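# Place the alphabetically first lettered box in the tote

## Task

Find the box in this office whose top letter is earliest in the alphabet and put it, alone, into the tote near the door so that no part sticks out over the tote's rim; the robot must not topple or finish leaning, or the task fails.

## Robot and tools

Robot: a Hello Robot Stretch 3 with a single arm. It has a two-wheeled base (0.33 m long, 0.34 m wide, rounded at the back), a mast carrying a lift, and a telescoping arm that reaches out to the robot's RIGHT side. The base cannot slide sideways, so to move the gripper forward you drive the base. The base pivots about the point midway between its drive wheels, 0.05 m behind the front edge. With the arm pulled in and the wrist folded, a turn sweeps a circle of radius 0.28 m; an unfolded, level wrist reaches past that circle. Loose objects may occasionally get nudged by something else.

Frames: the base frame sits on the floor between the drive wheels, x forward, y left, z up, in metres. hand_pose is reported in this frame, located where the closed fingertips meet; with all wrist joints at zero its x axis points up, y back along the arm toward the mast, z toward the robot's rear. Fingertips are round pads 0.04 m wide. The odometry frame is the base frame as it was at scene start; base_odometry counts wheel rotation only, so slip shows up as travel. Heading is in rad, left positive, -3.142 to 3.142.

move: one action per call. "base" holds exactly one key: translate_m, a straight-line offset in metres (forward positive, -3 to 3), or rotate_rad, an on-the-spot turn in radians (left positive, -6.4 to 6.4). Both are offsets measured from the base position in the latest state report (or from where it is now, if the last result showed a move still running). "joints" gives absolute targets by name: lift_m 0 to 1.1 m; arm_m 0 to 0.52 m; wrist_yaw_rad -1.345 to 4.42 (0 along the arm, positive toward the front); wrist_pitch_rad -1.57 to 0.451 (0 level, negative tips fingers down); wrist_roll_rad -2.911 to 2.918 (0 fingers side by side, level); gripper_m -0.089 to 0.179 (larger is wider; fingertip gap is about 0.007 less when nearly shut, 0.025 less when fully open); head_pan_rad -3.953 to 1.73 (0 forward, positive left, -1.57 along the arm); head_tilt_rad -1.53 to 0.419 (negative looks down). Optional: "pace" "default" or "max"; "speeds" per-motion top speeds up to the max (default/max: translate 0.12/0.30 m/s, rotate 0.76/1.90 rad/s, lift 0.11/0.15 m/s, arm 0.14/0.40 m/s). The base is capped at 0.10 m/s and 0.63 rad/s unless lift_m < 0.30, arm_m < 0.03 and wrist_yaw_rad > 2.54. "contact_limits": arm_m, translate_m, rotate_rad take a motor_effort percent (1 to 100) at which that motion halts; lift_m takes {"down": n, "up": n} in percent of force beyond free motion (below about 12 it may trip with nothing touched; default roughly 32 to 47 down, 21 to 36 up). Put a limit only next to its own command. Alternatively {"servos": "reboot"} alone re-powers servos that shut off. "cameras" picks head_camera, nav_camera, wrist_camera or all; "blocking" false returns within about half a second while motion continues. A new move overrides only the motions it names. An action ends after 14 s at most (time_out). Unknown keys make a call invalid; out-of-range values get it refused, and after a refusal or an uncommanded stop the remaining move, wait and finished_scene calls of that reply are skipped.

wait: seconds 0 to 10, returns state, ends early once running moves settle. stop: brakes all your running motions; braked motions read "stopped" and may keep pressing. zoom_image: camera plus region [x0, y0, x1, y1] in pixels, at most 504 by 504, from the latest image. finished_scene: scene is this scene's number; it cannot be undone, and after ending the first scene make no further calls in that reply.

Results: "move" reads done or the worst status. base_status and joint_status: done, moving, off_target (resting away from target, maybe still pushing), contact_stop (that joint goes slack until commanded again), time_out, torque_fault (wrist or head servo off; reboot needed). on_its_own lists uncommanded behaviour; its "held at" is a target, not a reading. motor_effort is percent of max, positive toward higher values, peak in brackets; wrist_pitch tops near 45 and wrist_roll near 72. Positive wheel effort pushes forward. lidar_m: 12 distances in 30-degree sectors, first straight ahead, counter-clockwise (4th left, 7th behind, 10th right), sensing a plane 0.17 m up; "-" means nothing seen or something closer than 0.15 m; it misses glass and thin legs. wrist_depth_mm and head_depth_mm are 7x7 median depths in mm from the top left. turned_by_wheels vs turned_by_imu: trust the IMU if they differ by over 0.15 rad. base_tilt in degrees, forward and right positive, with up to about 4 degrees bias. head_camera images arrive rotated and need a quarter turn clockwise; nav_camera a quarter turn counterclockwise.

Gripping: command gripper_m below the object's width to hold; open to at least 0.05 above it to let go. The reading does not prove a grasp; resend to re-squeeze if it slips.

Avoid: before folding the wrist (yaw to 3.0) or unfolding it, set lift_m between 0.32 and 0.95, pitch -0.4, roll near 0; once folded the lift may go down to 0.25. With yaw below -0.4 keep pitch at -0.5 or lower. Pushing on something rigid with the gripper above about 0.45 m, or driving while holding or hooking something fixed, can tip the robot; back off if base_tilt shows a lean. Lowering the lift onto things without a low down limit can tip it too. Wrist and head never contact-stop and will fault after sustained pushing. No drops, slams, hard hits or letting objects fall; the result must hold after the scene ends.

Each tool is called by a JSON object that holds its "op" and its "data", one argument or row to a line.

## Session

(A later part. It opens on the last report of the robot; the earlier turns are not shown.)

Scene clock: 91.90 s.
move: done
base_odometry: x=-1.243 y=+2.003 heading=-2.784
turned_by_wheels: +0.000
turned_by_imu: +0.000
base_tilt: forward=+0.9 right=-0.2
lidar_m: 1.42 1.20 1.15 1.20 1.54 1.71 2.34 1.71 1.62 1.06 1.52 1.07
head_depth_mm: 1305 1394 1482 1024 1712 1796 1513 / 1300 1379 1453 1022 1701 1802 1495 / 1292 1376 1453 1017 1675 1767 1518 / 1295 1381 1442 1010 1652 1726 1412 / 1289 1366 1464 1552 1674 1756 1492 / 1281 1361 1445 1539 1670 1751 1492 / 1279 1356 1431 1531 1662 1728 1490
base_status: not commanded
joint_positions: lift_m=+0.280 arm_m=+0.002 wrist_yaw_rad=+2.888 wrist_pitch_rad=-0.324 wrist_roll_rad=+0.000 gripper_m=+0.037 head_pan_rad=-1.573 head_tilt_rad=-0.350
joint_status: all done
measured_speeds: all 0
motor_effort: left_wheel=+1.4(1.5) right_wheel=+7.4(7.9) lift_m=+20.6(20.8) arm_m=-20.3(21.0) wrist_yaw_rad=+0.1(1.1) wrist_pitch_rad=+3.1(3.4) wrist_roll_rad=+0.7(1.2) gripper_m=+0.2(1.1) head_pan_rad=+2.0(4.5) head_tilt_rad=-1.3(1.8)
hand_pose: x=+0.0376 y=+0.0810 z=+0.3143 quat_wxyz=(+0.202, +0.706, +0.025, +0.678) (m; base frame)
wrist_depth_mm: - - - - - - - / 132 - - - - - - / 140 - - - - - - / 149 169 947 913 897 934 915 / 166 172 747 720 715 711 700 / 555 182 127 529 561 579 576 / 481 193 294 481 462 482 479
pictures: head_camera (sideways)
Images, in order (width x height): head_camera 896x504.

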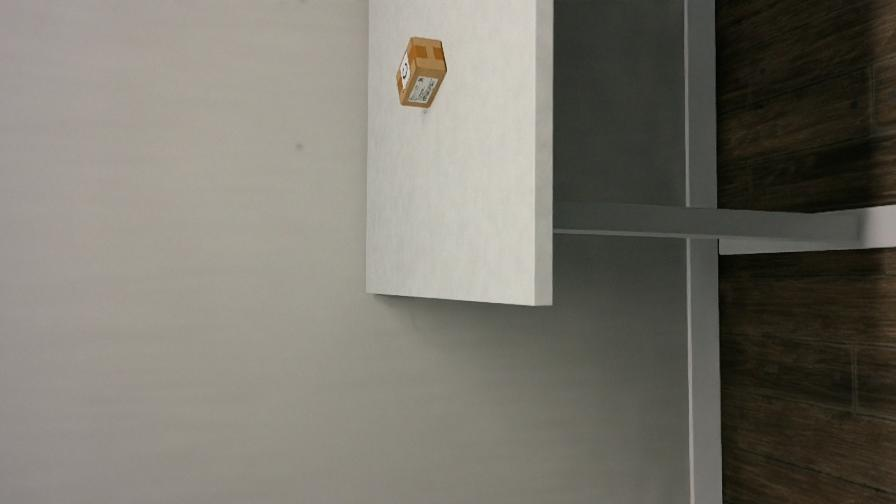

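{"op": "zoom_image", "data": {
  "camera": "head_camera",
  "region": [385, 30, 455, 115]
}}

Scaled by 5.929 from the camera's 896x504 image, which has a finer 1280x720 frame.

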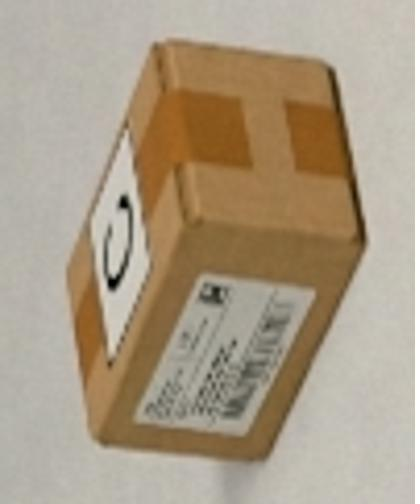

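{"op": "zoom_image", "data": {
  "camera": "head_camera",
  "region": [395, 45, 420, 95]
}}

Scaled by 10.080 from the camera's 896x504 image, which has a finer 1280x720 frame.

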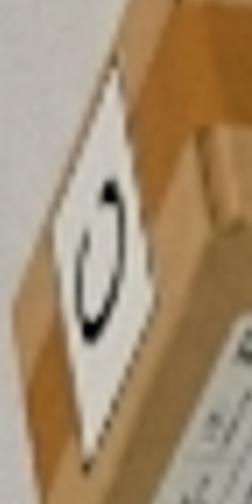

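{"op": "move", "data": {
  "base": {"rotate_rad": 0.689},
  "joints": {"lift_m": 0.94, "gripper_m": 0.16},
  "pace": "max"
}}

{"op": "move", "data": {
  "base": {"translate_m": -0.472},
  "joints": {"head_tilt_rad": -0.6},
  "pace": "max"
}}

{"op": "move", "data": {
  "base": {"rotate_rad": -0.689},
  "joints": {"wrist_pitch_rad": -0.4, "wrist_yaw_rad": 0.47},
  "pace": "max"
}}

{"op": "move", "data": {
  "joints": {"lift_m": 1.02, "wrist_pitch_rad": -0.6, "arm_m": 0.15},
  "pace": "max",
  "cameras": ["head_camera","wrist_camera"]
}}

Scene clock: 142.20 s.
move: done
base_odometry: x=-1.243 y=+2.003 heading=-2.095
turned_by_wheels: +0.689
turned_by_imu: +0.687
base_tilt: forward=+1.0 right=+0.0
lidar_m: 1.20 1.15 1.33 1.14 1.72 2.33 1.71 1.55 1.07 1.58 1.07 1.42
head_depth_mm: 1377 1441 1498 1585 1679 1741 1509 / 1463 1529 1606 1710 1800 1823 1507 / 1572 1644 1726 1835 1965 1885 1497 / 1676 1767 1875 2031 2173 1861 1497 / 1762 1838 1957 2082 2205 1860 1536 / 1596 1670 1775 1813 1946 1874 1473 / 1456 1532 1601 1588 872 1787 1487
base_status: done
joint_positions: lift_m=+0.940 arm_m=+0.002 wrist_yaw_rad=+2.888 wrist_pitch_rad=-0.325 wrist_roll_rad=+0.000 gripper_m=+0.160 head_pan_rad=-1.530 head_tilt_rad=-0.350
joint_status: all done
measured_speeds: all 0
motor_effort: left_wheel=-9.7(14.3) right_wheel=+8.5(15.9) lift_m=+29.3(33.1) arm_m=-23.3(23.7) wrist_yaw_rad=+0.3(1.4) wrist_pitch_rad=+3.1(3.6) wrist_roll_rad=+0.8(1.2) gripper_m=+0.4(93.7) head_pan_rad=+3.3(4.8) head_tilt_rad=+1.7(1.8)
hand_pose: x=+0.0376 y=+0.0809 z=+0.9741 quat_wxyz=(+0.202, +0.706, +0.026, +0.678) (m; base frame)
wrist_depth_mm: - - - - - - - / 133 - - - - - - / 141 - - - - - - / 149 168 - - - - - / - 165 - - - - - / - 123 - - - 119 - / - 123 - - - - 112
pictures: none

Scene clock: 147.87 s.
move: done
base_odometry: x=-1.007 y=+2.412 heading=-2.096
turned_by_wheels: +0.000
turned_by_imu: +0.002
base_tilt: forward=+1.0 right=-0.3
lidar_m: 1.66 1.56 1.32 1.63 1.99 1.94 1.24 1.28 0.85 0.85 1.86 1.38
head_depth_mm: 1127 1209 820 605 1061 - - / 1207 1304 824 628 1699 - - / 1286 1403 1481 677 1783 - - / 1388 1511 1688 1894 1788 - - / 1494 1649 1865 2099 1784 1550 - / 1618 1807 2066 2169 1786 1467 1234 / 1782 1967 2175 2223 1784 1473 1260
base_status: done
joint_positions: lift_m=+0.940 arm_m=+0.002 wrist_yaw_rad=+2.888 wrist_pitch_rad=-0.325 wrist_roll_rad=+0.000 gripper_m=+0.160 head_pan_rad=-1.530 head_tilt_rad=-0.600
joint_status: all done
measured_speeds: all 0
motor_effort: left_wheel=-9.9(17.6) right_wheel=+0.0(9.3) lift_m=+28.5(29.8) arm_m=-21.3(23.2) wrist_yaw_rad=+0.9(1.3) wrist_pitch_rad=+3.2(3.5) wrist_roll_rad=+0.8(1.1) gripper_m=-0.2(1.7) head_pan_rad=+2.6(3.5) head_tilt_rad=-2.7(5.2)
hand_pose: x=+0.0376 y=+0.0809 z=+0.9741 quat_wxyz=(+0.202, +0.706, +0.026, +0.678) (m; base frame)
wrist_depth_mm: - - - - - - - / 133 - - - - - - / 140 - - - - - - / 151 168 - - - - - / - 165 - - - - - / - 123 - - - 119 - / - 124 - - - - 112
pictures: none

Scene clock: 149.90 s.
move: done
base_odometry: x=-1.007 y=+2.412 heading=-2.784
turned_by_wheels: -0.688
turned_by_imu: -0.687
base_tilt: forward=+0.8 right=-0.3
lidar_m: 1.37 1.67 1.56 1.32 1.62 2.09 1.95 1.98 1.24 1.25 0.84 1.61
head_depth_mm: 1060 1135 818 604 1670 - - / 1065 1134 821 604 1651 - - / 1073 1137 819 601 1614 - - / 1061 1136 778 601 1633 - - / 1061 1131 770 600 1627 1406 1239 / 1066 1139 812 597 1219 1245 1230 / 1058 1140 807 597 1624 1401 1264
base_status: done
joint_positions: lift_m=+0.940 arm_m=+0.002 wrist_yaw_rad=+0.473 wrist_pitch_rad=-0.414 wrist_roll_rad=+0.000 gripper_m=+0.160 head_pan_rad=-1.530 head_tilt_rad=-0.600
joint_status: all done
measured_speeds: all 0
motor_effort: left_wheel=+11.1(14.2) right_wheel=-9.4(15.6) lift_m=+28.1(29.0) arm_m=-23.2(23.5) wrist_yaw_rad=-1.8(7.2) wrist_pitch_rad=+2.6(6.0) wrist_roll_rad=+0.8(1.1) gripper_m=-0.8(1.1) head_pan_rad=+1.8(3.2) head_tilt_rad=-2.9(4.3)
hand_pose: x=+0.0809 y=-0.3470 z=+0.9535 quat_wxyz=(+0.707, +0.303, -0.638, +0.020) (m; base frame)
wrist_depth_mm: - - - - 511 - - / - - 403 - 464 - - / - 349 316 317 321 320 320 / - - - 281 254 239 239 / - - - - - 230 217 / - 125 - - - 119 - / - - - - - - 112
pictures: none

Scene clock: 151.40 s.
move: done
base_odometry: x=-1.007 y=+2.412 heading=-2.784
turned_by_wheels: +0.000
turned_by_imu: +0.000
base_tilt: forward=+0.8 right=+0.1
lidar_m: 1.38 1.66 1.56 1.32 1.63 2.09 1.95 1.97 1.24 1.25 0.84 1.61
head_depth_mm: 1061 - - 561 1666 1492 1263 / 1065 1130 - - 1670 1472 1264 / 1065 1137 342 315 1654 1483 1265 / 1061 1144 340 541 1670 1476 1260 / 1069 1137 772 599 1660 1469 1258 / 1059 1146 811 596 1220 1376 1230 / 1064 1139 807 595 1628 1472 1259
base_status: not commanded
joint_positions: lift_m=+1.020 arm_m=+0.150 wrist_yaw_rad=+0.472 wrist_pitch_rad=-0.612 wrist_roll_rad=+0.000 gripper_m=+0.160 head_pan_rad=-1.530 head_tilt_rad=-0.600
joint_status: all done
measured_speeds: all 0
motor_effort: left_wheel=+10.2(11.2) right_wheel=-8.6(9.3) lift_m=+28.5(32.4) arm_m=+22.9(27.0) wrist_yaw_rad=-1.7(2.1) wrist_pitch_rad=+1.9(5.0) wrist_roll_rad=+0.9(1.1) gripper_m=+0.2(1.2) head_pan_rad=+2.8(3.0) head_tilt_rad=-3.2(3.7)
hand_pose: x=+0.0676 y=-0.4694 z=+0.9917 quat_wxyz=(+0.706, +0.365, -0.605, -0.050) (m; base frame)
wrist_depth_mm: - - - - 370 - - / - 383 385 385 375 384 383 / 322 322 324 320 321 322 321 / 267 267 268 268 267 268 268 / - 237 229 230 230 229 230 / - 125 211 200 200 123 196 / - - - - 183 175 109
pictures: head_camera (sideways), wrist_camera
Images, in order (width x height): head_camera 896x504, wrist_camera 644x364.

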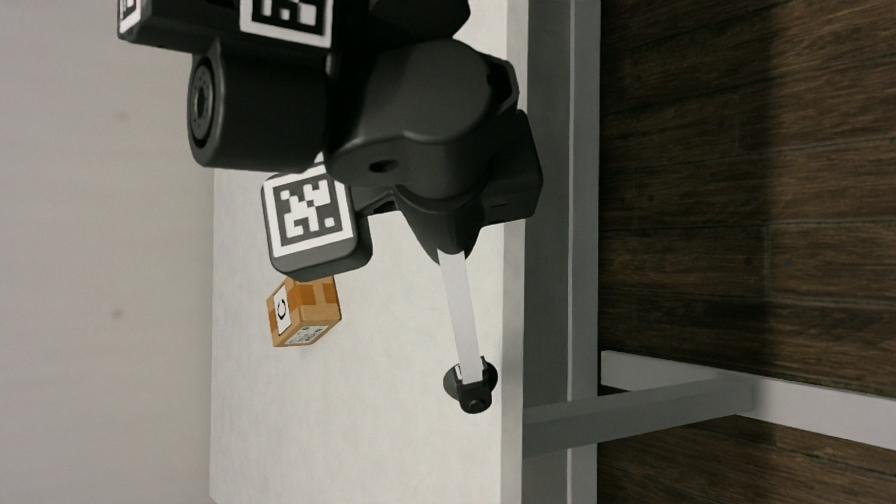

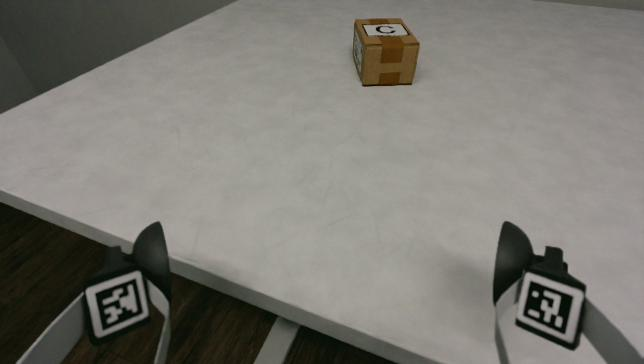

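{"op": "zoom_image", "data": {
  "camera": "wrist_camera",
  "region": [340, 10, 430, 90]
}}

{"op": "move", "data": {
  "base": {"translate_m": 0.09},
  "joints": {"arm_m": 0.4, "lift_m": 1.035},
  "cameras": ["wrist_camera"]
}}

Scaled by 5.600.

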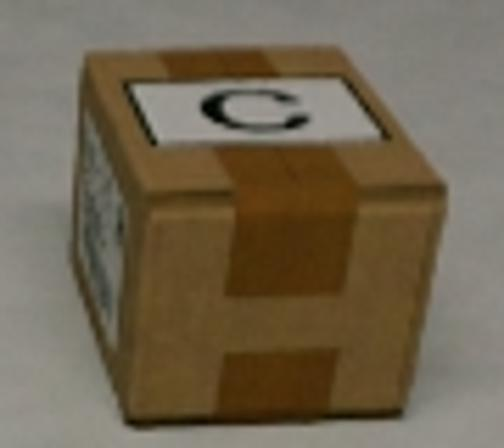

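Scene clock: 162.03 s.
move: done
base_odometry: x=-1.091 y=+2.380 heading=-2.784
turned_by_wheels: +0.000
turned_by_imu: +0.001
base_tilt: forward=+1.0 right=-0.2
lidar_m: 1.29 1.60 1.52 1.33 1.69 1.71 2.04 1.30 1.33 1.24 0.81 1.60
head_depth_mm: 420 446 824 605 1652 1481 1267 / 425 449 817 604 1646 1482 1272 / 1040 514 710 599 1649 1460 1266 / 1053 1116 741 598 1647 1462 1261 / 1058 1134 774 599 1631 1412 1256 / 1054 1134 810 597 1127 1430 1252 / 1051 1143 813 597 1649 1481 1259
base_status: done
joint_positions: lift_m=+1.035 arm_m=+0.400 wrist_yaw_rad=+0.472 wrist_pitch_rad=-0.613 wrist_roll_rad=+0.000 gripper_m=+0.160 head_pan_rad=-1.530 head_tilt_rad=-0.600
joint_status: all done
measured_speeds: all 0
motor_effort: left_wheel=+10.4(15.4) right_wheel=-0.9(5.9) lift_m=+29.7(32.0) arm_m=+23.9(26.6) wrist_yaw_rad=-1.2(2.1) wrist_pitch_rad=+2.2(2.5) wrist_roll_rad=+0.8(1.2) gripper_m=+0.6(1.2) head_pan_rad=+2.0(2.8) head_tilt_rad=-1.7(3.5)
hand_pose: x=+0.0675 y=-0.7193 z=+1.0066 quat_wxyz=(+0.706, +0.365, -0.605, -0.050) (m; base frame)
wrist_depth_mm: - - - - - - - / - 411 408 391 416 411 415 / - 349 347 349 345 344 345 / 291 289 291 271 224 290 291 / 248 247 248 240 191 248 247 / 217 124 216 211 200 123 211 / - 184 193 192 192 193 109
pictures: wrist_camera
Images, in order (width x height): wrist_camera 644x364.

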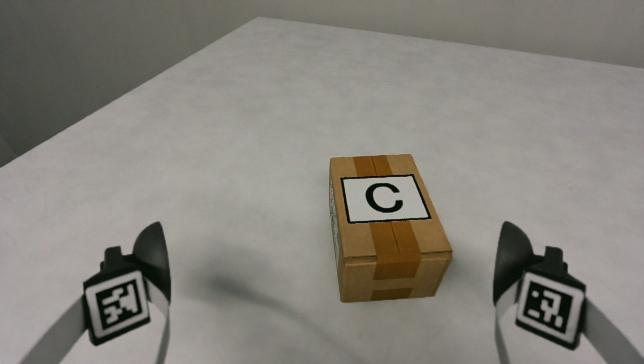

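{"op": "move", "data": {
  "joints": {"arm_m": 0.472, "lift_m": 0.998},
  "contact_limits": {"lift_m": {"down": 15}},
  "cameras": ["wrist_camera"]
}}

Scene clock: 169.97 s.
move: done
base_odometry: x=-1.091 y=+2.380 heading=-2.784
turned_by_wheels: +0.000
turned_by_imu: +0.001
base_tilt: forward=+0.8 right=-0.2
lidar_m: 1.29 1.60 1.52 1.33 1.69 1.71 2.03 1.30 1.33 1.24 0.81 1.59
head_depth_mm: 1030 518 820 602 1641 1474 1267 / 1035 520 782 603 1653 1487 1257 / 1047 609 711 600 1641 1475 1263 / 1053 1111 737 601 1650 1477 1263 / 1054 1130 772 600 1635 1407 1252 / 1054 1125 815 598 1123 1439 1243 / 1056 1148 812 598 1643 1463 1256
base_status: not commanded
joint_positions: lift_m=+0.998 arm_m=+0.472 wrist_yaw_rad=+0.472 wrist_pitch_rad=-0.613 wrist_roll_rad=+0.000 gripper_m=+0.160 head_pan_rad=-1.530 head_tilt_rad=-0.600
joint_status: all done
measured_speeds: all 0
motor_effort: left_wheel=+10.5(10.6) right_wheel=-0.7(1.1) lift_m=+22.3(25.3) arm_m=+23.3(26.4) wrist_yaw_rad=-1.4(1.9) wrist_pitch_rad=+2.1(2.5) wrist_roll_rad=+0.9(1.1) gripper_m=+0.0(1.1) head_pan_rad=+0.4(2.5) head_tilt_rad=-2.2(3.6)
contact_limits: lift_m down 15 (down: maximum 72; up: maximum 65)
hand_pose: x=+0.0675 y=-0.7913 z=+0.9696 quat_wxyz=(+0.706, +0.365, -0.605, -0.050) (m; base frame)
wrist_depth_mm: - - 419 419 - 419 - / 339 352 354 350 352 350 350 / 283 282 282 283 281 281 283 / 235 235 235 163 234 235 233 / 201 201 195 140 196 201 200 / 181 125 175 122 128 127 167 / 113 123 157 111 111 153 110
pictures: wrist_camera
Images, in order (width x height): wrist_camera 644x364.

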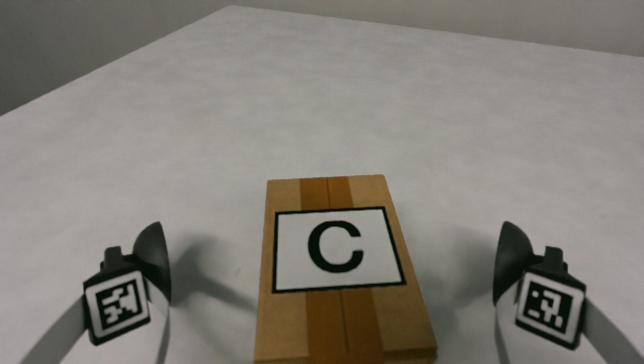

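{"op": "move", "data": {
  "joints": {"gripper_m": 0.025}
}}

{"op": "move", "data": {
  "joints": {"lift_m": 1.06}
}}

{"op": "move", "data": {
  "joints": {"arm_m": 0.005},
  "speeds": {"arm_m": 0.25},
  "cameras": ["wrist_camera"]
}}

{"op": "move", "data": {
  "base": {"rotate_rad": 2.46},
  "joints": {"head_pan_rad": 0, "head_tilt_rad": -0.35}
}}

{"op": "move", "data": {
  "joints": {"lift_m": 0.94, "wrist_pitch_rad": -0.4},
  "pace": "max"
}}

{"op": "move", "data": {
  "joints": {"wrist_yaw_rad": 2.65},
  "cameras": ["wrist_camera", "nav_camera"]
}}

Scene clock: 182.50 s.
move: done
base_odometry: x=-1.091 y=+2.380 heading=-2.784
turned_by_wheels: +0.000
turned_by_imu: +0.001
base_tilt: forward=+1.0 right=-0.1
lidar_m: 1.29 1.60 1.52 1.34 1.69 1.71 2.03 1.31 1.33 1.24 0.81 1.60
head_depth_mm: 1027 517 824 604 1662 1475 1266 / 1027 520 782 602 1649 1488 1269 / 1059 608 707 601 1642 1471 1261 / 1054 1115 746 601 1649 1491 1264 / 1053 1124 815 600 1617 1403 1246 / 1057 1129 812 598 1127 1440 1247 / 1057 1148 810 599 1647 1477 1263
base_status: not commanded
joint_positions: lift_m=+0.998 arm_m=+0.472 wrist_yaw_rad=+0.472 wrist_pitch_rad=-0.608 wrist_roll_rad=+0.000 gripper_m=+0.027 head_pan_rad=-1.530 head_tilt_rad=-0.600
joint_status: all done
measured_speeds: all 0
motor_effort: left_wheel=+10.5(10.6) right_wheel=-0.6(1.1) lift_m=+28.8(29.0) arm_m=+19.8(21.4) wrist_yaw_rad=-1.5(2.0) wrist_pitch_rad=+1.0(2.4) wrist_roll_rad=+1.2(1.2) gripper_m=-27.5(99.1) head_pan_rad=+1.9(1.9) head_tilt_rad=-1.4(2.6)
contact_limits: lift_m down 15 (down: maximum 72; up: maximum 65)
hand_pose: x=+0.0679 y=-0.7921 z=+0.9706 quat_wxyz=(+0.706, +0.364, -0.606, -0.048) (m; base frame)
wrist_depth_mm: - - - - - - - / 343 361 361 360 360 360 359 / 286 285 286 285 286 288 287 / 239 237 238 165 239 238 238 / 204 203 152 140 149 204 203 / 182 178 126 123 126 173 173 / 154 151 125 111 112 151 158
pictures: none

Scene clock: 183.90 s.
move: done
base_odometry: x=-1.091 y=+2.380 heading=-2.784
turned_by_wheels: +0.000
turned_by_imu: +0.000
base_tilt: forward=+0.9 right=-0.1
lidar_m: 1.29 1.60 1.52 1.33 1.69 1.71 2.03 1.30 1.33 1.24 0.81 1.59
head_depth_mm: 477 1129 824 603 1641 1477 1268 / 476 1028 820 602 1643 1479 1261 / 1016 573 781 602 1650 1474 1270 / 1055 1125 737 600 1653 1468 1258 / 1056 1129 814 599 1633 1411 1254 / 1056 1126 812 597 1127 1443 1255 / 1052 1149 810 596 1647 1474 1268
base_status: not commanded
joint_positions: lift_m=+1.060 arm_m=+0.472 wrist_yaw_rad=+0.472 wrist_pitch_rad=-0.619 wrist_roll_rad=+0.000 gripper_m=+0.029 head_pan_rad=-1.530 head_tilt_rad=-0.600
joint_status: all done
measured_speeds: all 0
motor_effort: left_wheel=+10.2(10.7) right_wheel=-0.8(1.2) lift_m=+30.9(33.6) arm_m=+18.8(19.7) wrist_yaw_rad=-1.4(1.7) wrist_pitch_rad=+3.4(3.4) wrist_roll_rad=+0.8(1.2) gripper_m=-13.1(28.3) head_pan_rad=+0.0(1.9) head_tilt_rad=-1.5(2.8)
hand_pose: x=+0.0671 y=-0.7905 z=+1.0305 quat_wxyz=(+0.706, +0.367, -0.604, -0.052) (m; base frame)
wrist_depth_mm: - - - - - - - / - - - - - - - / - 383 383 385 385 385 388 / 324 322 321 321 322 320 323 / 278 275 161 159 175 275 277 / 241 243 126 129 127 235 240 / 214 207 122 109 112 205 215
pictures: none

Scene clock: 187.83 s.
move: done
base_odometry: x=-1.091 y=+2.380 heading=-2.784
turned_by_wheels: +0.000
turned_by_imu: +0.001
base_tilt: forward=+0.8 right=-0.1
lidar_m: 1.28 1.60 1.52 1.33 1.69 1.71 2.03 1.30 1.33 1.24 0.81 1.60
head_depth_mm: 1052 1132 - - - - - / 1063 1134 - - - - 1241 / 1061 1128 915 - - - 1229 / 1054 1119 909 - - 1445 1261 / 1057 1141 905 558 352 1348 1251 / 1058 1131 813 598 381 1441 1250 / 1056 1146 809 597 1643 1480 1254
base_status: not commanded
joint_positions: lift_m=+1.060 arm_m=+0.005 wrist_yaw_rad=+0.472 wrist_pitch_rad=-0.619 wrist_roll_rad=+0.000 gripper_m=+0.029 head_pan_rad=-1.530 head_tilt_rad=-0.600
joint_status: all done
measured_speeds: all 0
motor_effort: left_wheel=+10.1(10.5) right_wheel=-0.4(1.1) lift_m=+21.6(31.1) arm_m=-23.1(25.5) wrist_yaw_rad=-1.4(2.0) wrist_pitch_rad=+3.1(3.8) wrist_roll_rad=+0.9(1.2) gripper_m=-13.8(14.6) head_pan_rad=+0.8(1.5) head_tilt_rad=-1.9(2.4)
hand_pose: x=+0.0670 y=-0.3234 z=+1.0303 quat_wxyz=(+0.706, +0.367, -0.604, -0.052) (m; base frame)
wrist_depth_mm: - - - - - - - / - - - - - - - / - - 389 385 391 387 385 / - - - 333 322 324 323 / - - 160 158 161 284 279 / - - 126 129 127 - - / - - - 109 112 - -
pictures: wrist_camera
Images, in order (width x height): wrist_camera 644x364.

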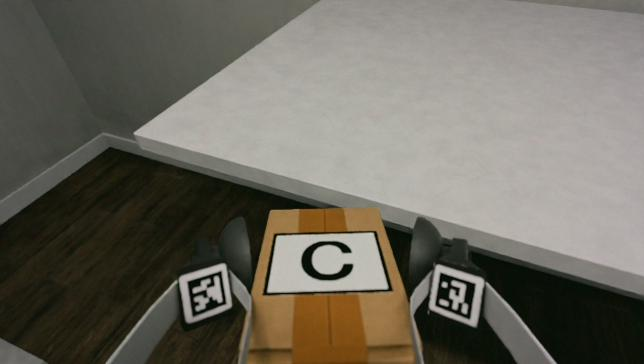

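Scene clock: 192.83 s.
move: done
base_odometry: x=-1.091 y=+2.380 heading=-0.324
turned_by_wheels: +2.459
turned_by_imu: +2.453
base_tilt: forward=+1.0 right=-0.1
lidar_m: 1.69 2.03 2.03 1.30 1.24 0.81 1.42 1.29 1.72 1.57 1.52 1.33
head_depth_mm: 1594 1741 1804 1944 2044 1786 1519 / 1451 1572 1663 1828 2002 1818 1510 / 2651 2762 2952 3121 2261 1876 1507 / 2395 2558 2722 2935 2490 1859 1493 / 2226 2369 2457 2668 2468 1853 1497 / 2079 2159 2304 2456 2436 1852 1502 / 1924 2007 2148 2249 2294 1850 1488
base_status: done
joint_positions: lift_m=+1.060 arm_m=+0.005 wrist_yaw_rad=+0.472 wrist_pitch_rad=-0.619 wrist_roll_rad=-0.001 gripper_m=+0.029 head_pan_rad=+0.001 head_tilt_rad=-0.350
joint_status: all done
measured_speeds: all 0
motor_effort: left_wheel=-11.1(14.1) right_wheel=+11.2(16.0) lift_m=+24.8(25.2) arm_m=-22.4(23.9) wrist_yaw_rad=-1.9(2.0) wrist_pitch_rad=+3.4(3.8) wrist_roll_rad=+0.8(1.3) gripper_m=-14.1(14.7) head_pan_rad=-2.8(5.0) head_tilt_rad=+3.2(6.4)
hand_pose: x=+0.0670 y=-0.3234 z=+1.0303 quat_wxyz=(+0.706, +0.367, -0.604, -0.052) (m; base frame)
wrist_depth_mm: - - - - - - - / - - - - - - - / - - - - - - - / - - - - - - - / - - 160 158 174 - - / - - 126 129 128 - - / - - - 109 111 - -
pictures: none

Scene clock: 194.43 s.
move: done
base_odometry: x=-1.091 y=+2.380 heading=-0.324
turned_by_wheels: +0.000
turned_by_imu: +0.000
base_tilt: forward=+1.0 right=-0.1
lidar_m: 1.68 2.03 2.03 1.30 1.24 0.81 1.42 1.29 1.73 1.57 1.52 1.33
head_depth_mm: 1592 1747 1817 1962 2028 1778 1516 / 1469 1561 1646 1828 2013 1809 1512 / 2650 2775 2993 3066 2261 1873 1504 / 2409 2590 2695 2958 2460 1855 1504 / 2218 2346 2495 2652 2424 1845 1501 / 2073 2161 2303 2410 2475 1868 1488 / 1935 2018 2110 2249 2330 1843 1481
base_status: not commanded
joint_positions: lift_m=+0.940 arm_m=+0.005 wrist_yaw_rad=+0.472 wrist_pitch_rad=-0.427 wrist_roll_rad=-0.001 gripper_m=+0.029 head_pan_rad=+0.000 head_tilt_rad=-0.350
joint_status: all done
measured_speeds: all 0
motor_effort: left_wheel=-10.8(11.2) right_wheel=+10.9(11.7) lift_m=+22.7(23.6) arm_m=-21.8(22.8) wrist_yaw_rad=-1.6(1.8) wrist_pitch_rad=+4.7(7.5) wrist_roll_rad=+0.9(1.2) gripper_m=-13.2(14.6) head_pan_rad=-3.9(4.3) head_tilt_rad=+3.3(4.6)
hand_pose: x=+0.0800 y=-0.3488 z=+0.9506 quat_wxyz=(+0.707, +0.308, -0.636, +0.016) (m; base frame)
wrist_depth_mm: - - - - - - - / - - - - - - - / - - - - - - - / - - - - - - - / - - 160 169 - - - / - - 126 131 128 - - / - - - 108 111 - -
pictures: none

Scene clock: 196.53 s.
move: done
base_odometry: x=-1.091 y=+2.380 heading=-0.324
turned_by_wheels: +0.000
turned_by_imu: +0.000
base_tilt: forward=+1.0 right=-0.2
lidar_m: 1.69 2.03 2.03 1.30 1.24 0.81 1.42 1.29 1.73 1.57 1.52 1.33
head_depth_mm: 1590 1751 1814 1952 2015 1755 1519 / 1475 1565 1670 1828 2013 1812 1518 / 2658 2767 2961 3145 2277 1865 1502 / 2390 2527 2700 2942 2471 1871 1487 / 2223 2372 2492 2640 2455 1856 1496 / 2056 2154 2295 2446 2473 1844 1502 / 1926 2027 2126 2234 2299 1843 1502
base_status: not commanded
joint_positions: lift_m=+0.940 arm_m=+0.005 wrist_yaw_rad=+2.647 wrist_pitch_rad=-0.427 wrist_roll_rad=-0.001 gripper_m=+0.029 head_pan_rad=+0.000 head_tilt_rad=-0.350
joint_status: all done
measured_speeds: all 0
motor_effort: left_wheel=-10.5(10.9) right_wheel=+10.5(11.2) lift_m=+28.3(28.4) arm_m=-20.9(22.2) wrist_yaw_rad=+3.6(7.0) wrist_pitch_rad=+4.9(5.2) wrist_roll_rad=+0.9(1.2) gripper_m=-13.3(15.1) head_pan_rad=-2.7(4.4) head_tilt_rad=+3.5(4.8)
hand_pose: x=+0.0848 y=+0.0464 z=+0.9506 quat_wxyz=(+0.315, +0.706, -0.024, +0.634) (m; base frame)
wrist_depth_mm: - - - - - - - / - - - - - - - / - - - - - - - / - - - - - - - / - - 161 169 - - - / 213 - 126 131 128 - - / 193 - - 108 111 - -
pictures: nav_camera (sideways), wrist_camera
Images, in order (width x height): nav_camera 672x504, wrist_camera 644x364.

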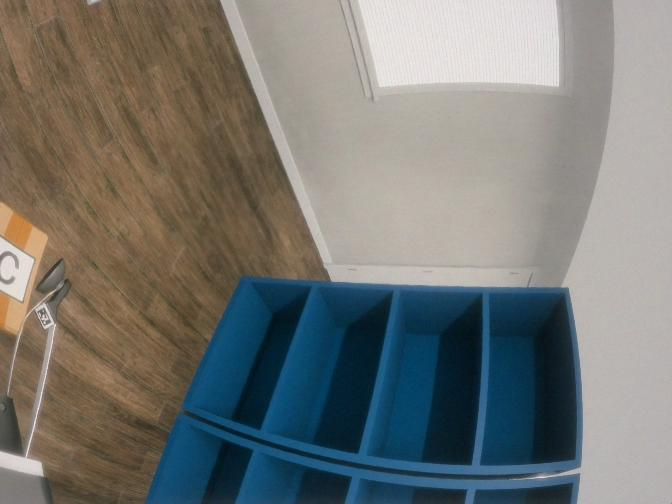

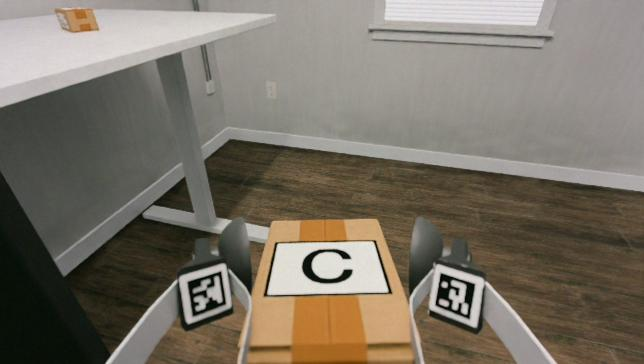

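{"op": "move", "data": {
  "base": {"rotate_rad": 0.23},
  "joints": {"lift_m": 0.285},
  "pace": "max"
}}

{"op": "move", "data": {
  "base": {"translate_m": 2.02},
  "joints": {"head_pan_rad": -1.1, "head_tilt_rad": -0.5},
  "pace": "max",
  "contact_limits": {"translate_m": 50},
  "cameras": ["nav_camera", "wrist_camera"]
}}

Scene clock: 212.13 s.
move: done
base_odometry: x=-1.091 y=+2.380 heading=-0.095
turned_by_wheels: +0.229
turned_by_imu: +0.230
base_tilt: forward=+1.0 right=-0.1
lidar_m: 2.15 2.03 1.30 1.31 0.81 0.82 1.66 1.29 1.60 1.52 1.33 1.68
head_depth_mm: 2405 2609 2844 2986 2364 1830 1514 / 2275 2423 2606 2826 2476 1866 1511 / 2137 2266 2469 2642 2478 1871 1509 / 2040 2147 2296 2464 2482 1866 1499 / 1929 2036 2179 2336 2406 1859 1491 / 1835 1930 2022 2183 2275 1846 1492 / 1748 1840 1939 2054 2201 1844 1491
base_status: done
joint_positions: lift_m=+0.285 arm_m=+0.005 wrist_yaw_rad=+2.647 wrist_pitch_rad=-0.426 wrist_roll_rad=-0.001 gripper_m=+0.029 head_pan_rad=+0.000 head_tilt_rad=-0.350
joint_status: all done
measured_speeds: all 0
motor_effort: left_wheel=-10.2(14.4) right_wheel=+10.0(14.4) lift_m=+22.1(29.6) arm_m=-19.7(20.0) wrist_yaw_rad=+3.5(4.2) wrist_pitch_rad=+4.6(5.0) wrist_roll_rad=+1.0(1.3) gripper_m=-13.8(14.5) head_pan_rad=-2.9(4.4) head_tilt_rad=+3.2(4.7)
hand_pose: x=+0.0848 y=+0.0466 z=+0.2959 quat_wxyz=(+0.315, +0.706, -0.024, +0.634) (m; base frame)
wrist_depth_mm: - - - - - - - / - - - - - - - / - - - - - - - / 752 748 765 766 765 762 750 / 619 614 161 169 179 622 611 / 213 510 126 131 128 498 519 / 193 260 122 108 111 418 442
pictures: none

Scene clock: 220.30 s.
move: done
base_odometry: x=+0.920 y=+2.189 heading=-0.095
turned_by_wheels: +0.000
turned_by_imu: -0.002
base_tilt: forward=+0.9 right=-0.2
lidar_m: 0.39 0.37 0.37 0.49 1.14 1.99 2.65 1.49 0.64 0.79 1.82 0.56
head_depth_mm: 2090 2272 2498 2639 2027 1619 1351 / 2070 2248 2498 2586 2006 1615 1338 / 2065 2238 2464 2597 1978 1616 1335 / 2080 2246 2450 2577 2005 1591 1347 / 2039 2232 2448 2563 1990 1600 1336 / 2010 2158 2364 2234 1904 1592 1345 / 1403 1379 1365 1321 1405 1402 1272
base_status: done
joint_positions: lift_m=+0.285 arm_m=+0.005 wrist_yaw_rad=+2.647 wrist_pitch_rad=-0.426 wrist_roll_rad=-0.001 gripper_m=+0.029 head_pan_rad=-1.100 head_tilt_rad=-0.500
joint_status: all done
measured_speeds: all 0
motor_effort: left_wheel=+6.5(15.2) right_wheel=+1.1(15.4) lift_m=+22.5(22.6) arm_m=-20.4(20.7) wrist_yaw_rad=+3.1(3.8) wrist_pitch_rad=+4.7(5.0) wrist_roll_rad=+0.9(1.2) gripper_m=-13.6(14.5) head_pan_rad=+3.2(6.3) head_tilt_rad=-2.9(4.0)
contact_limits: translate_m 50 (maximum 100)
hand_pose: x=+0.0847 y=+0.0466 z=+0.2959 quat_wxyz=(+0.314, +0.706, -0.024, +0.634) (m; base frame)
wrist_depth_mm: - 508 437 379 332 300 271 / - 545 479 408 360 316 288 / - - 523 444 387 343 305 / 761 725 548 490 427 369 321 / 614 613 154 170 178 386 346 / 212 513 126 131 128 123 369 / 193 259 122 107 111 118 -
pictures: nav_camera (sideways), wrist_camera
Images, in order (width x height): nav_camera 672x504, wrist_camera 644x364.

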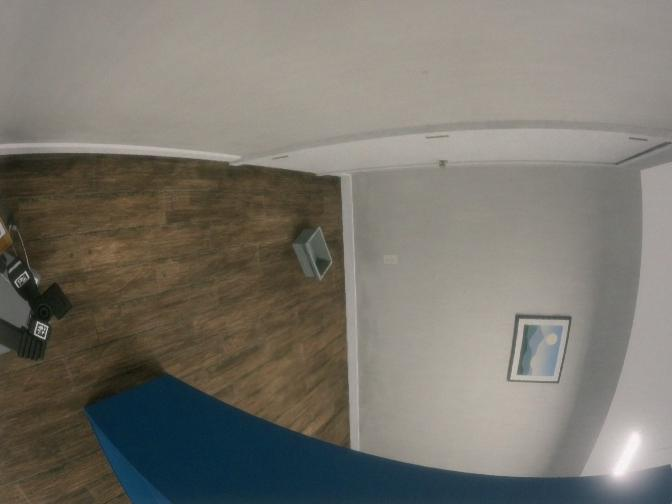

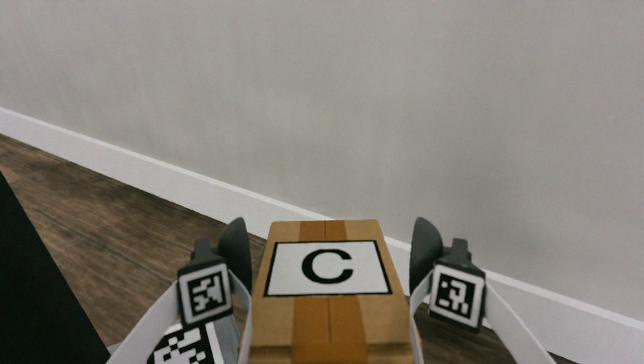

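{"op": "move", "data": {
  "base": {"rotate_rad": -1.09},
  "joints": {"head_pan_rad": 0, "head_tilt_rad": -0.55},
  "pace": "max"
}}

{"op": "move", "data": {
  "base": {"translate_m": 0.75},
  "pace": "max",
  "contact_limits": {"translate_m": 50},
  "cameras": ["head_camera"]
}}

Scene clock: 229.00 s.
move: done
base_odometry: x=+0.920 y=+2.189 heading=-1.184
turned_by_wheels: -1.090
turned_by_imu: -1.084
base_tilt: forward=+1.0 right=-0.1
lidar_m: 2.05 0.58 0.39 0.37 0.37 0.48 1.05 1.99 2.65 1.49 0.63 0.77
head_depth_mm: 2059 2260 2521 2431 1877 1542 1296 / 2073 2262 2528 2443 1885 1542 1302 / 2063 2226 2479 2263 1871 1540 1299 / 2069 2240 2470 2429 1877 1530 1297 / 2057 2260 2487 2457 1881 1530 1297 / 1947 1852 1858 1864 1747 1535 1288 / 1211 1212 1184 1267 1269 1283 1244
base_status: done
joint_positions: lift_m=+0.285 arm_m=+0.005 wrist_yaw_rad=+2.647 wrist_pitch_rad=-0.426 wrist_roll_rad=-0.001 gripper_m=+0.029 head_pan_rad=+0.016 head_tilt_rad=-0.551
joint_status: all done
measured_speeds: translate_m=+0.000 rotate_rad=+0.000 lift_m=+0.000 arm_m=+0.000 wrist_yaw_rad=+0.000 wrist_pitch_rad=+0.000 wrist_roll_rad=+0.000 head_pan_rad=-0.024 head_tilt_rad=+0.000
motor_effort: left_wheel=+9.6(17.8) right_wheel=-9.4(14.5) lift_m=+22.8(23.2) arm_m=-22.0(23.7) wrist_yaw_rad=+2.9(3.7) wrist_pitch_rad=+4.3(5.0) wrist_roll_rad=+0.8(1.2) gripper_m=-13.7(14.2) head_pan_rad=-4.1(4.4) head_tilt_rad=-3.4(5.6)
hand_pose: x=+0.0847 y=+0.0466 z=+0.2959 quat_wxyz=(+0.314, +0.706, -0.024, +0.634) (m; base frame)
wrist_depth_mm: 310 341 395 458 529 - 860 / 329 366 422 498 - - - / 343 392 452 525 - - - / 369 410 491 551 726 767 763 / 392 437 155 169 178 614 611 / 198 - 126 131 128 499 513 / 193 260 122 108 111 416 445
pictures: none

Scene clock: 232.83 s.
move: done
base_odometry: x=+1.203 y=+1.494 heading=-1.184
turned_by_wheels: +0.000
turned_by_imu: -0.001
base_tilt: forward=+0.9 right=+0.0
lidar_m: 1.66 0.67 0.47 0.44 0.45 0.57 1.26 2.69 0.56 0.53 2.64 1.78
head_depth_mm: 1422 1555 1730 1930 1890 1530 1302 / 1425 1549 1713 1903 1885 1536 1301 / 1428 1560 1705 1917 1878 1491 1291 / 1420 1549 1701 1887 1881 1470 1295 / 1421 1537 1696 1886 1888 1523 1290 / 1402 1552 1696 1892 1882 1521 1309 / 1411 1508 1608 1599 1525 1440 1290
base_status: done
joint_positions: lift_m=+0.285 arm_m=+0.005 wrist_yaw_rad=+2.647 wrist_pitch_rad=-0.426 wrist_roll_rad=-0.001 gripper_m=+0.029 head_pan_rad=+0.000 head_tilt_rad=-0.551
joint_status: not commanded
measured_speeds: all 0
motor_effort: left_wheel=+10.8(19.7) right_wheel=-2.9(9.3) lift_m=+23.0(23.7) arm_m=-17.1(22.7) wrist_yaw_rad=+2.9(3.5) wrist_pitch_rad=+4.8(5.0) wrist_roll_rad=+0.8(1.2) gripper_m=-12.3(14.4) head_pan_rad=-2.5(4.9) head_tilt_rad=-1.9(3.1)
contact_limits: translate_m 50 (maximum 100)
hand_pose: x=+0.0847 y=+0.0466 z=+0.2959 quat_wxyz=(+0.314, +0.706, -0.024, +0.634) (m; base frame)
wrist_depth_mm: 360 399 454 540 - - - / 384 426 492 558 - - - / 405 450 519 643 - 943 - / 427 483 543 699 736 757 765 / 456 490 152 169 179 612 602 / 197 481 127 132 128 499 516 / 193 260 122 108 112 418 446
pictures: head_camera (sideways)
Images, in order (width x height): head_camera 896x504.

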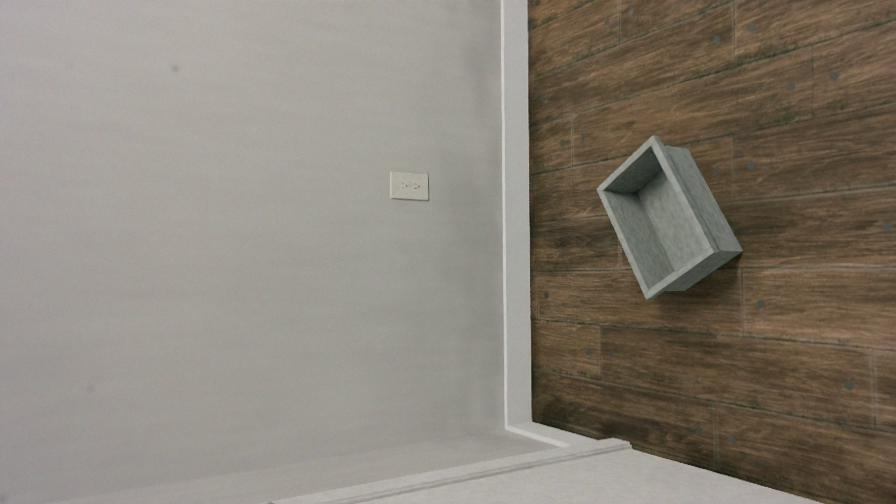

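{"op": "move", "data": {
  "base": {"translate_m": 0.45},
  "pace": "max"
}}

{"op": "move", "data": {
  "base": {"rotate_rad": 1.57},
  "joints": {"lift_m": 0.6, "head_pan_rad": -1.57, "head_tilt_rad": -0.8},
  "pace": "max"
}}

{"op": "move", "data": {
  "joints": {"wrist_yaw_rad": -0.38, "wrist_pitch_rad": -0.5}
}}

{"op": "move", "data": {
  "joints": {"wrist_yaw_rad": -0.6, "wrist_pitch_rad": -1.0, "arm_m": 0.3},
  "base": {"translate_m": 0.08},
  "cameras": ["head_camera","wrist_camera"]
}}

Scene clock: 251.03 s.
move: done
base_odometry: x=+1.373 y=+1.077 heading=-1.184
turned_by_wheels: +0.000
turned_by_imu: +0.000
base_tilt: forward=+0.8 right=-0.1
lidar_m: 1.22 0.74 0.50 0.45 0.49 0.63 1.38 0.76 0.70 1.47 1.93 1.30
head_depth_mm: 1031 1135 1252 1399 1592 1539 1295 / 1032 1129 1234 1385 1570 1541 1301 / 1031 1115 1236 1386 1569 1544 1259 / 1022 1126 1228 1378 1582 1527 1238 / 1021 1126 1234 1370 1560 1538 1298 / 1023 1118 1231 1363 1546 1513 1289 / 1018 1114 1228 1364 1521 1491 1301
base_status: done
joint_positions: lift_m=+0.285 arm_m=+0.005 wrist_yaw_rad=+2.647 wrist_pitch_rad=-0.426 wrist_roll_rad=-0.001 gripper_m=+0.029 head_pan_rad=+0.000 head_tilt_rad=-0.551
joint_status: not commanded
measured_speeds: all 0
motor_effort: left_wheel=+9.2(20.2) right_wheel=-1.3(10.1) lift_m=+23.7(24.1) arm_m=-9.2(12.9) wrist_yaw_rad=+3.0(3.7) wrist_pitch_rad=+4.7(5.1) wrist_roll_rad=+0.9(1.2) gripper_m=-12.5(14.3) head_pan_rad=-3.2(4.5) head_tilt_rad=+1.2(1.7)
hand_pose: x=+0.0847 y=+0.0466 z=+0.2959 quat_wxyz=(+0.314, +0.706, -0.024, +0.634) (m; base frame)
wrist_depth_mm: 379 399 - - - 783 - / 399 438 - - - - - / 432 473 - - 859 - 943 / 460 509 - 707 769 783 773 / 483 531 153 169 178 611 495 / 201 514 126 131 128 498 482 / 194 259 122 108 111 419 440
pictures: none

Scene clock: 254.13 s.
move: done
base_odometry: x=+1.373 y=+1.077 heading=+0.386
turned_by_wheels: +1.570
turned_by_imu: +1.565
base_tilt: forward=+1.0 right=-0.1
lidar_m: 0.45 0.49 0.62 1.32 0.78 0.70 1.41 1.97 1.31 1.22 0.75 0.50
head_depth_mm: 1090 1250 1453 1688 1512 1313 1160 / 1097 1242 1446 1687 1520 1307 426 / 1086 1237 1437 1676 1493 1285 465 / 1081 1237 1420 1660 1511 1302 463 / 1076 1225 1430 1663 1508 1286 1164 / 1069 1219 1412 1657 1504 1308 1160 / 1062 1212 1409 1598 1472 1322 1169
base_status: done
joint_positions: lift_m=+0.600 arm_m=+0.005 wrist_yaw_rad=+2.647 wrist_pitch_rad=-0.425 wrist_roll_rad=-0.001 gripper_m=+0.029 head_pan_rad=-1.576 head_tilt_rad=-0.800
joint_status: all done
measured_speeds: all 0
motor_effort: left_wheel=-8.8(13.8) right_wheel=+8.6(16.3) lift_m=+30.4(33.2) arm_m=-17.5(18.1) wrist_yaw_rad=+2.6(3.5) wrist_pitch_rad=+4.2(4.9) wrist_roll_rad=+1.2(1.2) gripper_m=-13.8(14.4) head_pan_rad=+2.0(5.2) head_tilt_rad=-4.3(6.8)
hand_pose: x=+0.0848 y=+0.0467 z=+0.6111 quat_wxyz=(+0.314, +0.706, -0.024, +0.634) (m; base frame)
wrist_depth_mm: - - - - 515 420 350 / - - - - 534 440 355 / - - - - 545 459 375 / - - - - - 486 389 / - - 161 168 150 495 377 / 213 886 126 131 128 491 377 / 193 732 - 108 107 119 410
pictures: none

Scene clock: 256.67 s.
move: done
base_odometry: x=+1.373 y=+1.077 heading=+0.386
turned_by_wheels: +0.000
turned_by_imu: +0.000
base_tilt: forward=+0.8 right=+0.0
lidar_m: 0.45 0.49 0.62 1.32 0.78 0.70 1.41 1.97 1.31 1.22 0.75 0.50
head_depth_mm: 1095 1246 1461 1674 1505 1317 1164 / 1083 1240 1435 1683 1514 1247 424 / 1082 1230 1437 1669 1500 1190 508 / 1086 1236 1426 1666 1502 1313 1163 / 1074 1232 1415 1660 1505 1282 1157 / 1071 1218 1409 1646 1504 1314 1162 / 1075 1213 1406 1615 1472 1318 1159
base_status: not commanded
joint_positions: lift_m=+0.600 arm_m=+0.005 wrist_yaw_rad=-0.376 wrist_pitch_rad=-0.520 wrist_roll_rad=+0.000 gripper_m=+0.029 head_pan_rad=-1.571 head_tilt_rad=-0.800
joint_status: all done
measured_speeds: all 0
motor_effort: left_wheel=-8.1(9.0) right_wheel=+8.0(9.1) lift_m=+21.6(31.0) arm_m=-22.8(23.8) wrist_yaw_rad=-2.2(6.4) wrist_pitch_rad=+3.3(6.5) wrist_roll_rad=+0.9(1.2) gripper_m=-13.3(14.5) head_pan_rad=+3.4(4.0) head_tilt_rad=-4.0(5.3)
hand_pose: x=-0.0989 y=-0.3456 z=+0.5905 quat_wxyz=(+0.638, +0.051, -0.705, -0.307) (m; base frame)
wrist_depth_mm: - - - - - - - / - - - - - - - / - - - - - - - / - - - - - - - / 921 949 963 177 949 951 967 / 815 817 128 134 126 824 807 / 726 112 114 115 121 703 714
pictures: none

Scene clock: 260.07 s.
move: done
base_odometry: x=+1.447 y=+1.107 heading=+0.386
turned_by_wheels: +0.000
turned_by_imu: +0.000
base_tilt: forward=+1.1 right=+0.0
lidar_m: 0.37 0.41 0.52 1.10 0.91 0.77 1.44 1.96 1.31 1.21 0.62 0.41
head_depth_mm: 1087 1238 1463 1675 1507 1267 424 / 1080 1230 1441 1636 573 496 1111 / 1077 1229 1430 1605 618 1312 1168 / 1059 1219 1421 1673 1478 1293 1160 / 1066 1216 1411 1645 1508 1320 1159 / 1063 1208 1410 1647 1524 1310 1167 / 1063 1214 1362 1435 1336 1272 1153
base_status: done
joint_positions: lift_m=+0.600 arm_m=+0.300 wrist_yaw_rad=-0.597 wrist_pitch_rad=-1.009 wrist_roll_rad=+0.000 gripper_m=+0.029 head_pan_rad=-1.570 head_tilt_rad=-0.800
joint_status: all done
measured_speeds: all 0
motor_effort: left_wheel=+2.1(8.1) right_wheel=+8.2(13.3) lift_m=+25.2(25.2) arm_m=+24.4(26.2) wrist_yaw_rad=-1.9(6.3) wrist_pitch_rad=+1.6(4.4) wrist_roll_rad=+0.8(1.1) gripper_m=-13.5(14.5) head_pan_rad=+2.6(3.9) head_tilt_rad=-3.6(4.8)
hand_pose: x=-0.0868 y=-0.5408 z=+0.5090 quat_wxyz=(+0.491, +0.145, -0.692, -0.509) (m; base frame)
wrist_depth_mm: - - 818 915 919 932 912 / - 751 855 836 833 814 821 / 704 780 787 774 773 774 771 / 735 729 721 733 715 716 721 / 683 688 180 165 667 672 671 / 639 636 128 135 126 628 635 / 602 113 117 115 121 602 596
pictures: head_camera (sideways), wrist_camera
Images, in order (width x height): head_camera 896x504, wrist_camera 644x364.

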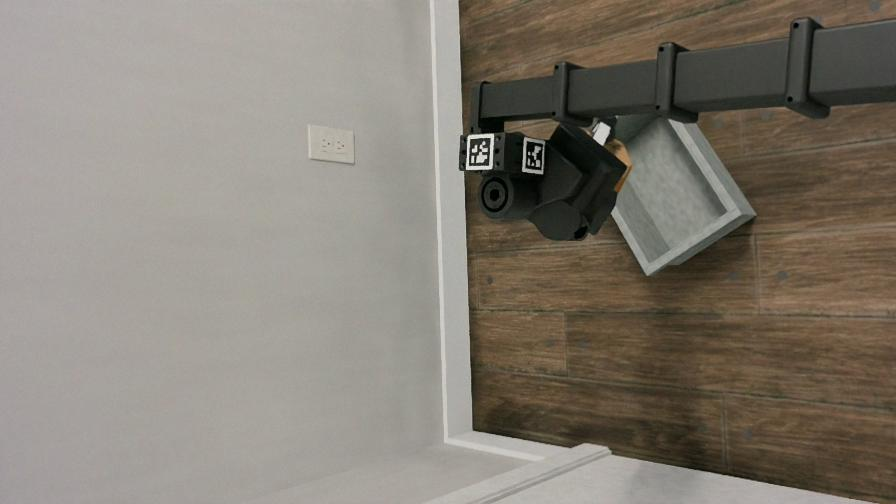

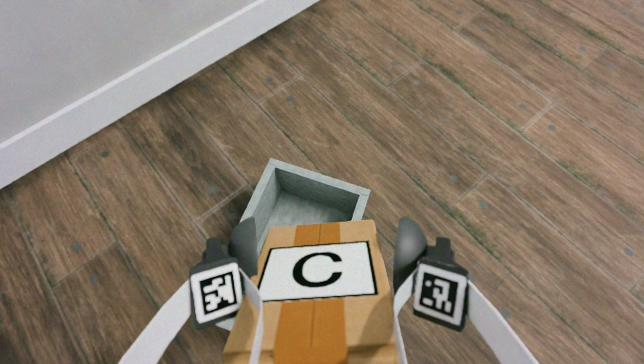

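{"op": "move", "data": {
  "joints": {"lift_m": 0.33},
  "pace": "max",
  "cameras": ["head_camera","wrist_camera"]
}}

Scene clock: 264.87 s.
move: done
base_odometry: x=+1.447 y=+1.107 heading=+0.386
turned_by_wheels: +0.000
turned_by_imu: +0.001
base_tilt: forward=+0.7 right=+0.1
lidar_m: 0.37 0.41 0.52 1.11 0.90 0.77 1.43 1.96 1.30 1.21 0.62 0.41
head_depth_mm: 1089 1236 1455 1700 1518 1311 1158 / 1082 1230 1439 1675 1519 1258 681 / 1074 1224 1421 1662 1511 810 1163 / 1072 1224 1422 1650 1494 1270 1159 / 1065 1217 1417 1646 1510 1311 1164 / 1062 1206 1402 1655 1500 1310 1167 / 1063 1201 1356 1436 1342 1265 1153
base_status: not commanded
joint_positions: lift_m=+0.330 arm_m=+0.300 wrist_yaw_rad=-0.597 wrist_pitch_rad=-1.010 wrist_roll_rad=+0.000 gripper_m=+0.029 head_pan_rad=-1.570 head_tilt_rad=-0.800
joint_status: all done
measured_speeds: all 0
motor_effort: left_wheel=+2.4(2.5) right_wheel=+7.9(8.8) lift_m=+22.1(25.6) arm_m=+23.4(24.3) wrist_yaw_rad=-2.2(2.7) wrist_pitch_rad=+1.5(1.8) wrist_roll_rad=+0.9(1.1) gripper_m=-13.5(14.3) head_pan_rad=+3.1(4.2) head_tilt_rad=-2.6(3.8)
hand_pose: x=-0.0867 y=-0.5407 z=+0.2389 quat_wxyz=(+0.491, +0.145, -0.692, -0.509) (m; base frame)
wrist_depth_mm: 546 562 556 559 564 551 557 / 518 514 393 524 507 508 509 / 476 478 383 - 470 464 477 / 444 435 391 - 440 443 435 / 413 333 161 166 400 412 408 / 390 280 128 134 126 383 384 / 364 113 118 114 354 361 358
pictures: head_camera (sideways), wrist_camera
Images, in order (width x height): head_camera 896x504, wrist_camera 644x364.

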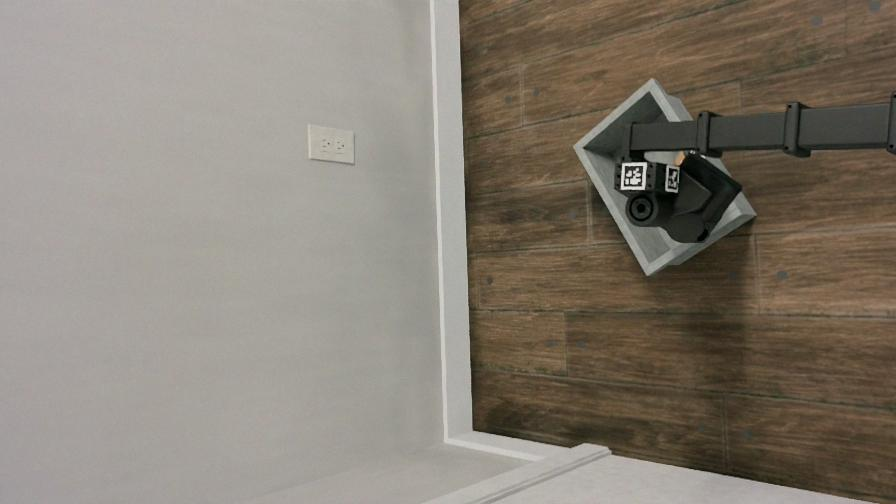

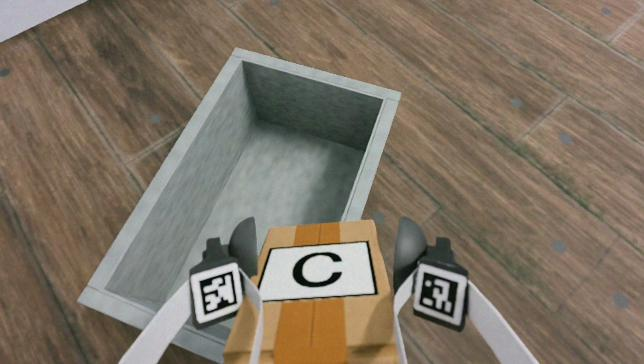

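{"op": "move", "data": {
  "base": {"translate_m": 0.045},
  "joints": {"arm_m": 0.375},
  "cameras": ["wrist_camera"]
}}

{"op": "move", "data": {
  "joints": {"lift_m": 0.2},
  "contact_limits": {"lift_m": {"down": 15}},
  "cameras": ["wrist_camera"]
}}

Scene clock: 270.67 s.
move: done
base_odometry: x=+1.488 y=+1.124 heading=+0.386
turned_by_wheels: +0.000
turned_by_imu: +0.001
base_tilt: forward=+0.9 right=+0.0
lidar_m: 0.33 0.36 0.46 0.98 0.97 0.80 1.45 1.95 1.30 1.20 0.55 0.37
head_depth_mm: 1083 1225 1429 1679 1507 1315 1162 / 1078 1227 1422 1670 1517 1247 686 / 1077 1224 1423 1653 877 1219 1163 / 1065 1217 1409 1636 1515 1292 1155 / 1066 1209 1393 1647 1518 1316 1165 / 1060 1200 1404 1633 1508 1314 1157 / 1057 1175 1314 1259 1195 1176 1125
base_status: done
joint_positions: lift_m=+0.330 arm_m=+0.375 wrist_yaw_rad=-0.597 wrist_pitch_rad=-1.010 wrist_roll_rad=+0.000 gripper_m=+0.029 head_pan_rad=-1.570 head_tilt_rad=-0.800
joint_status: all done
measured_speeds: all 0
motor_effort: left_wheel=+3.7(7.9) right_wheel=+7.8(12.3) lift_m=+21.4(22.0) arm_m=+23.0(26.2) wrist_yaw_rad=-2.1(2.6) wrist_pitch_rad=+1.6(1.9) wrist_roll_rad=+0.8(1.1) gripper_m=-12.8(14.3) head_pan_rad=+3.7(4.0) head_tilt_rad=-2.0(2.8)
hand_pose: x=-0.0867 y=-0.6157 z=+0.2389 quat_wxyz=(+0.491, +0.145, -0.692, -0.509) (m; base frame)
wrist_depth_mm: - 558 557 558 549 548 554 / 517 516 519 508 506 504 507 / 480 475 467 385 - 469 469 / 443 443 433 399 331 433 435 / 410 411 299 166 158 411 409 / 388 389 129 135 126 381 382 / 363 112 118 115 251 362 362
pictures: wrist_camera
Images, in order (width x height): wrist_camera 644x364.

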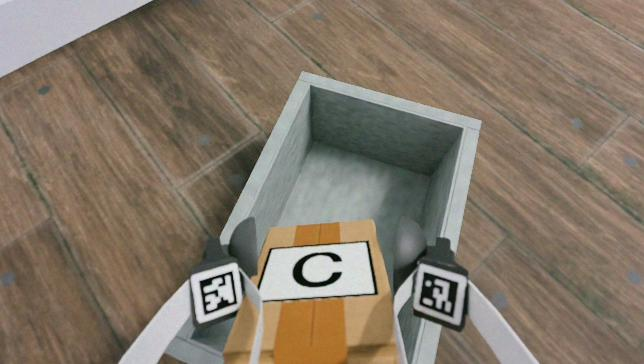

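Scene clock: 272.67 s.
move: done
base_odometry: x=+1.488 y=+1.124 heading=+0.386
turned_by_wheels: +0.000
turned_by_imu: +0.000
base_tilt: forward=+0.9 right=-0.1
lidar_m: 0.33 0.36 0.46 0.98 0.98 0.80 1.45 1.95 1.30 1.20 0.55 0.37
head_depth_mm: 1082 1236 1438 1680 1502 1313 1166 / 1075 1232 1423 1661 1509 1292 1146 / 1072 1225 1431 1663 1504 957 1154 / 1071 1214 1414 1640 1506 1295 1160 / 1062 1211 1398 1649 1512 1306 1159 / 1056 1207 1393 1635 1513 1317 1167 / 1061 1185 1301 1247 1189 1177 1129
base_status: not commanded
joint_positions: lift_m=+0.200 arm_m=+0.375 wrist_yaw_rad=-0.599 wrist_pitch_rad=-1.002 wrist_roll_rad=+0.000 gripper_m=+0.029 head_pan_rad=-1.570 head_tilt_rad=-0.800
joint_status: all done
measured_speeds: all 0
motor_effort: left_wheel=+3.0(3.9) right_wheel=+7.2(8.1) lift_m=+20.1(23.3) arm_m=+14.1(23.0) wrist_yaw_rad=+0.0(2.5) wrist_pitch_rad=+0.1(2.1) wrist_roll_rad=+0.9(1.3) gripper_m=-12.9(14.2) head_pan_rad=+2.4(4.5) head_tilt_rad=-2.0(2.5)
contact_limits: lift_m down 15 (down: maximum 72; up: maximum 65)
hand_pose: x=-0.0880 y=-0.6171 z=+0.1099 quat_wxyz=(+0.493, +0.142, -0.692, -0.508) (m; base frame)
wrist_depth_mm: 390 387 378 254 - - 384 / 350 355 227 295 - 207 352 / 331 325 222 - - 210 324 / 304 296 227 - - 194 299 / 283 170 215 168 155 184 280 / 266 166 125 139 127 153 261 / 143 152 111 115 115 143 248
pictures: wrist_camera
Images, in order (width x height): wrist_camera 644x364.

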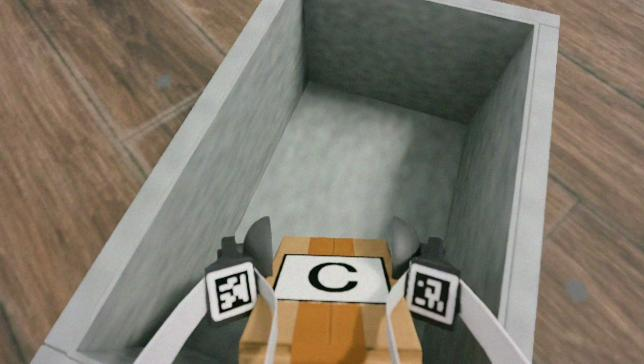

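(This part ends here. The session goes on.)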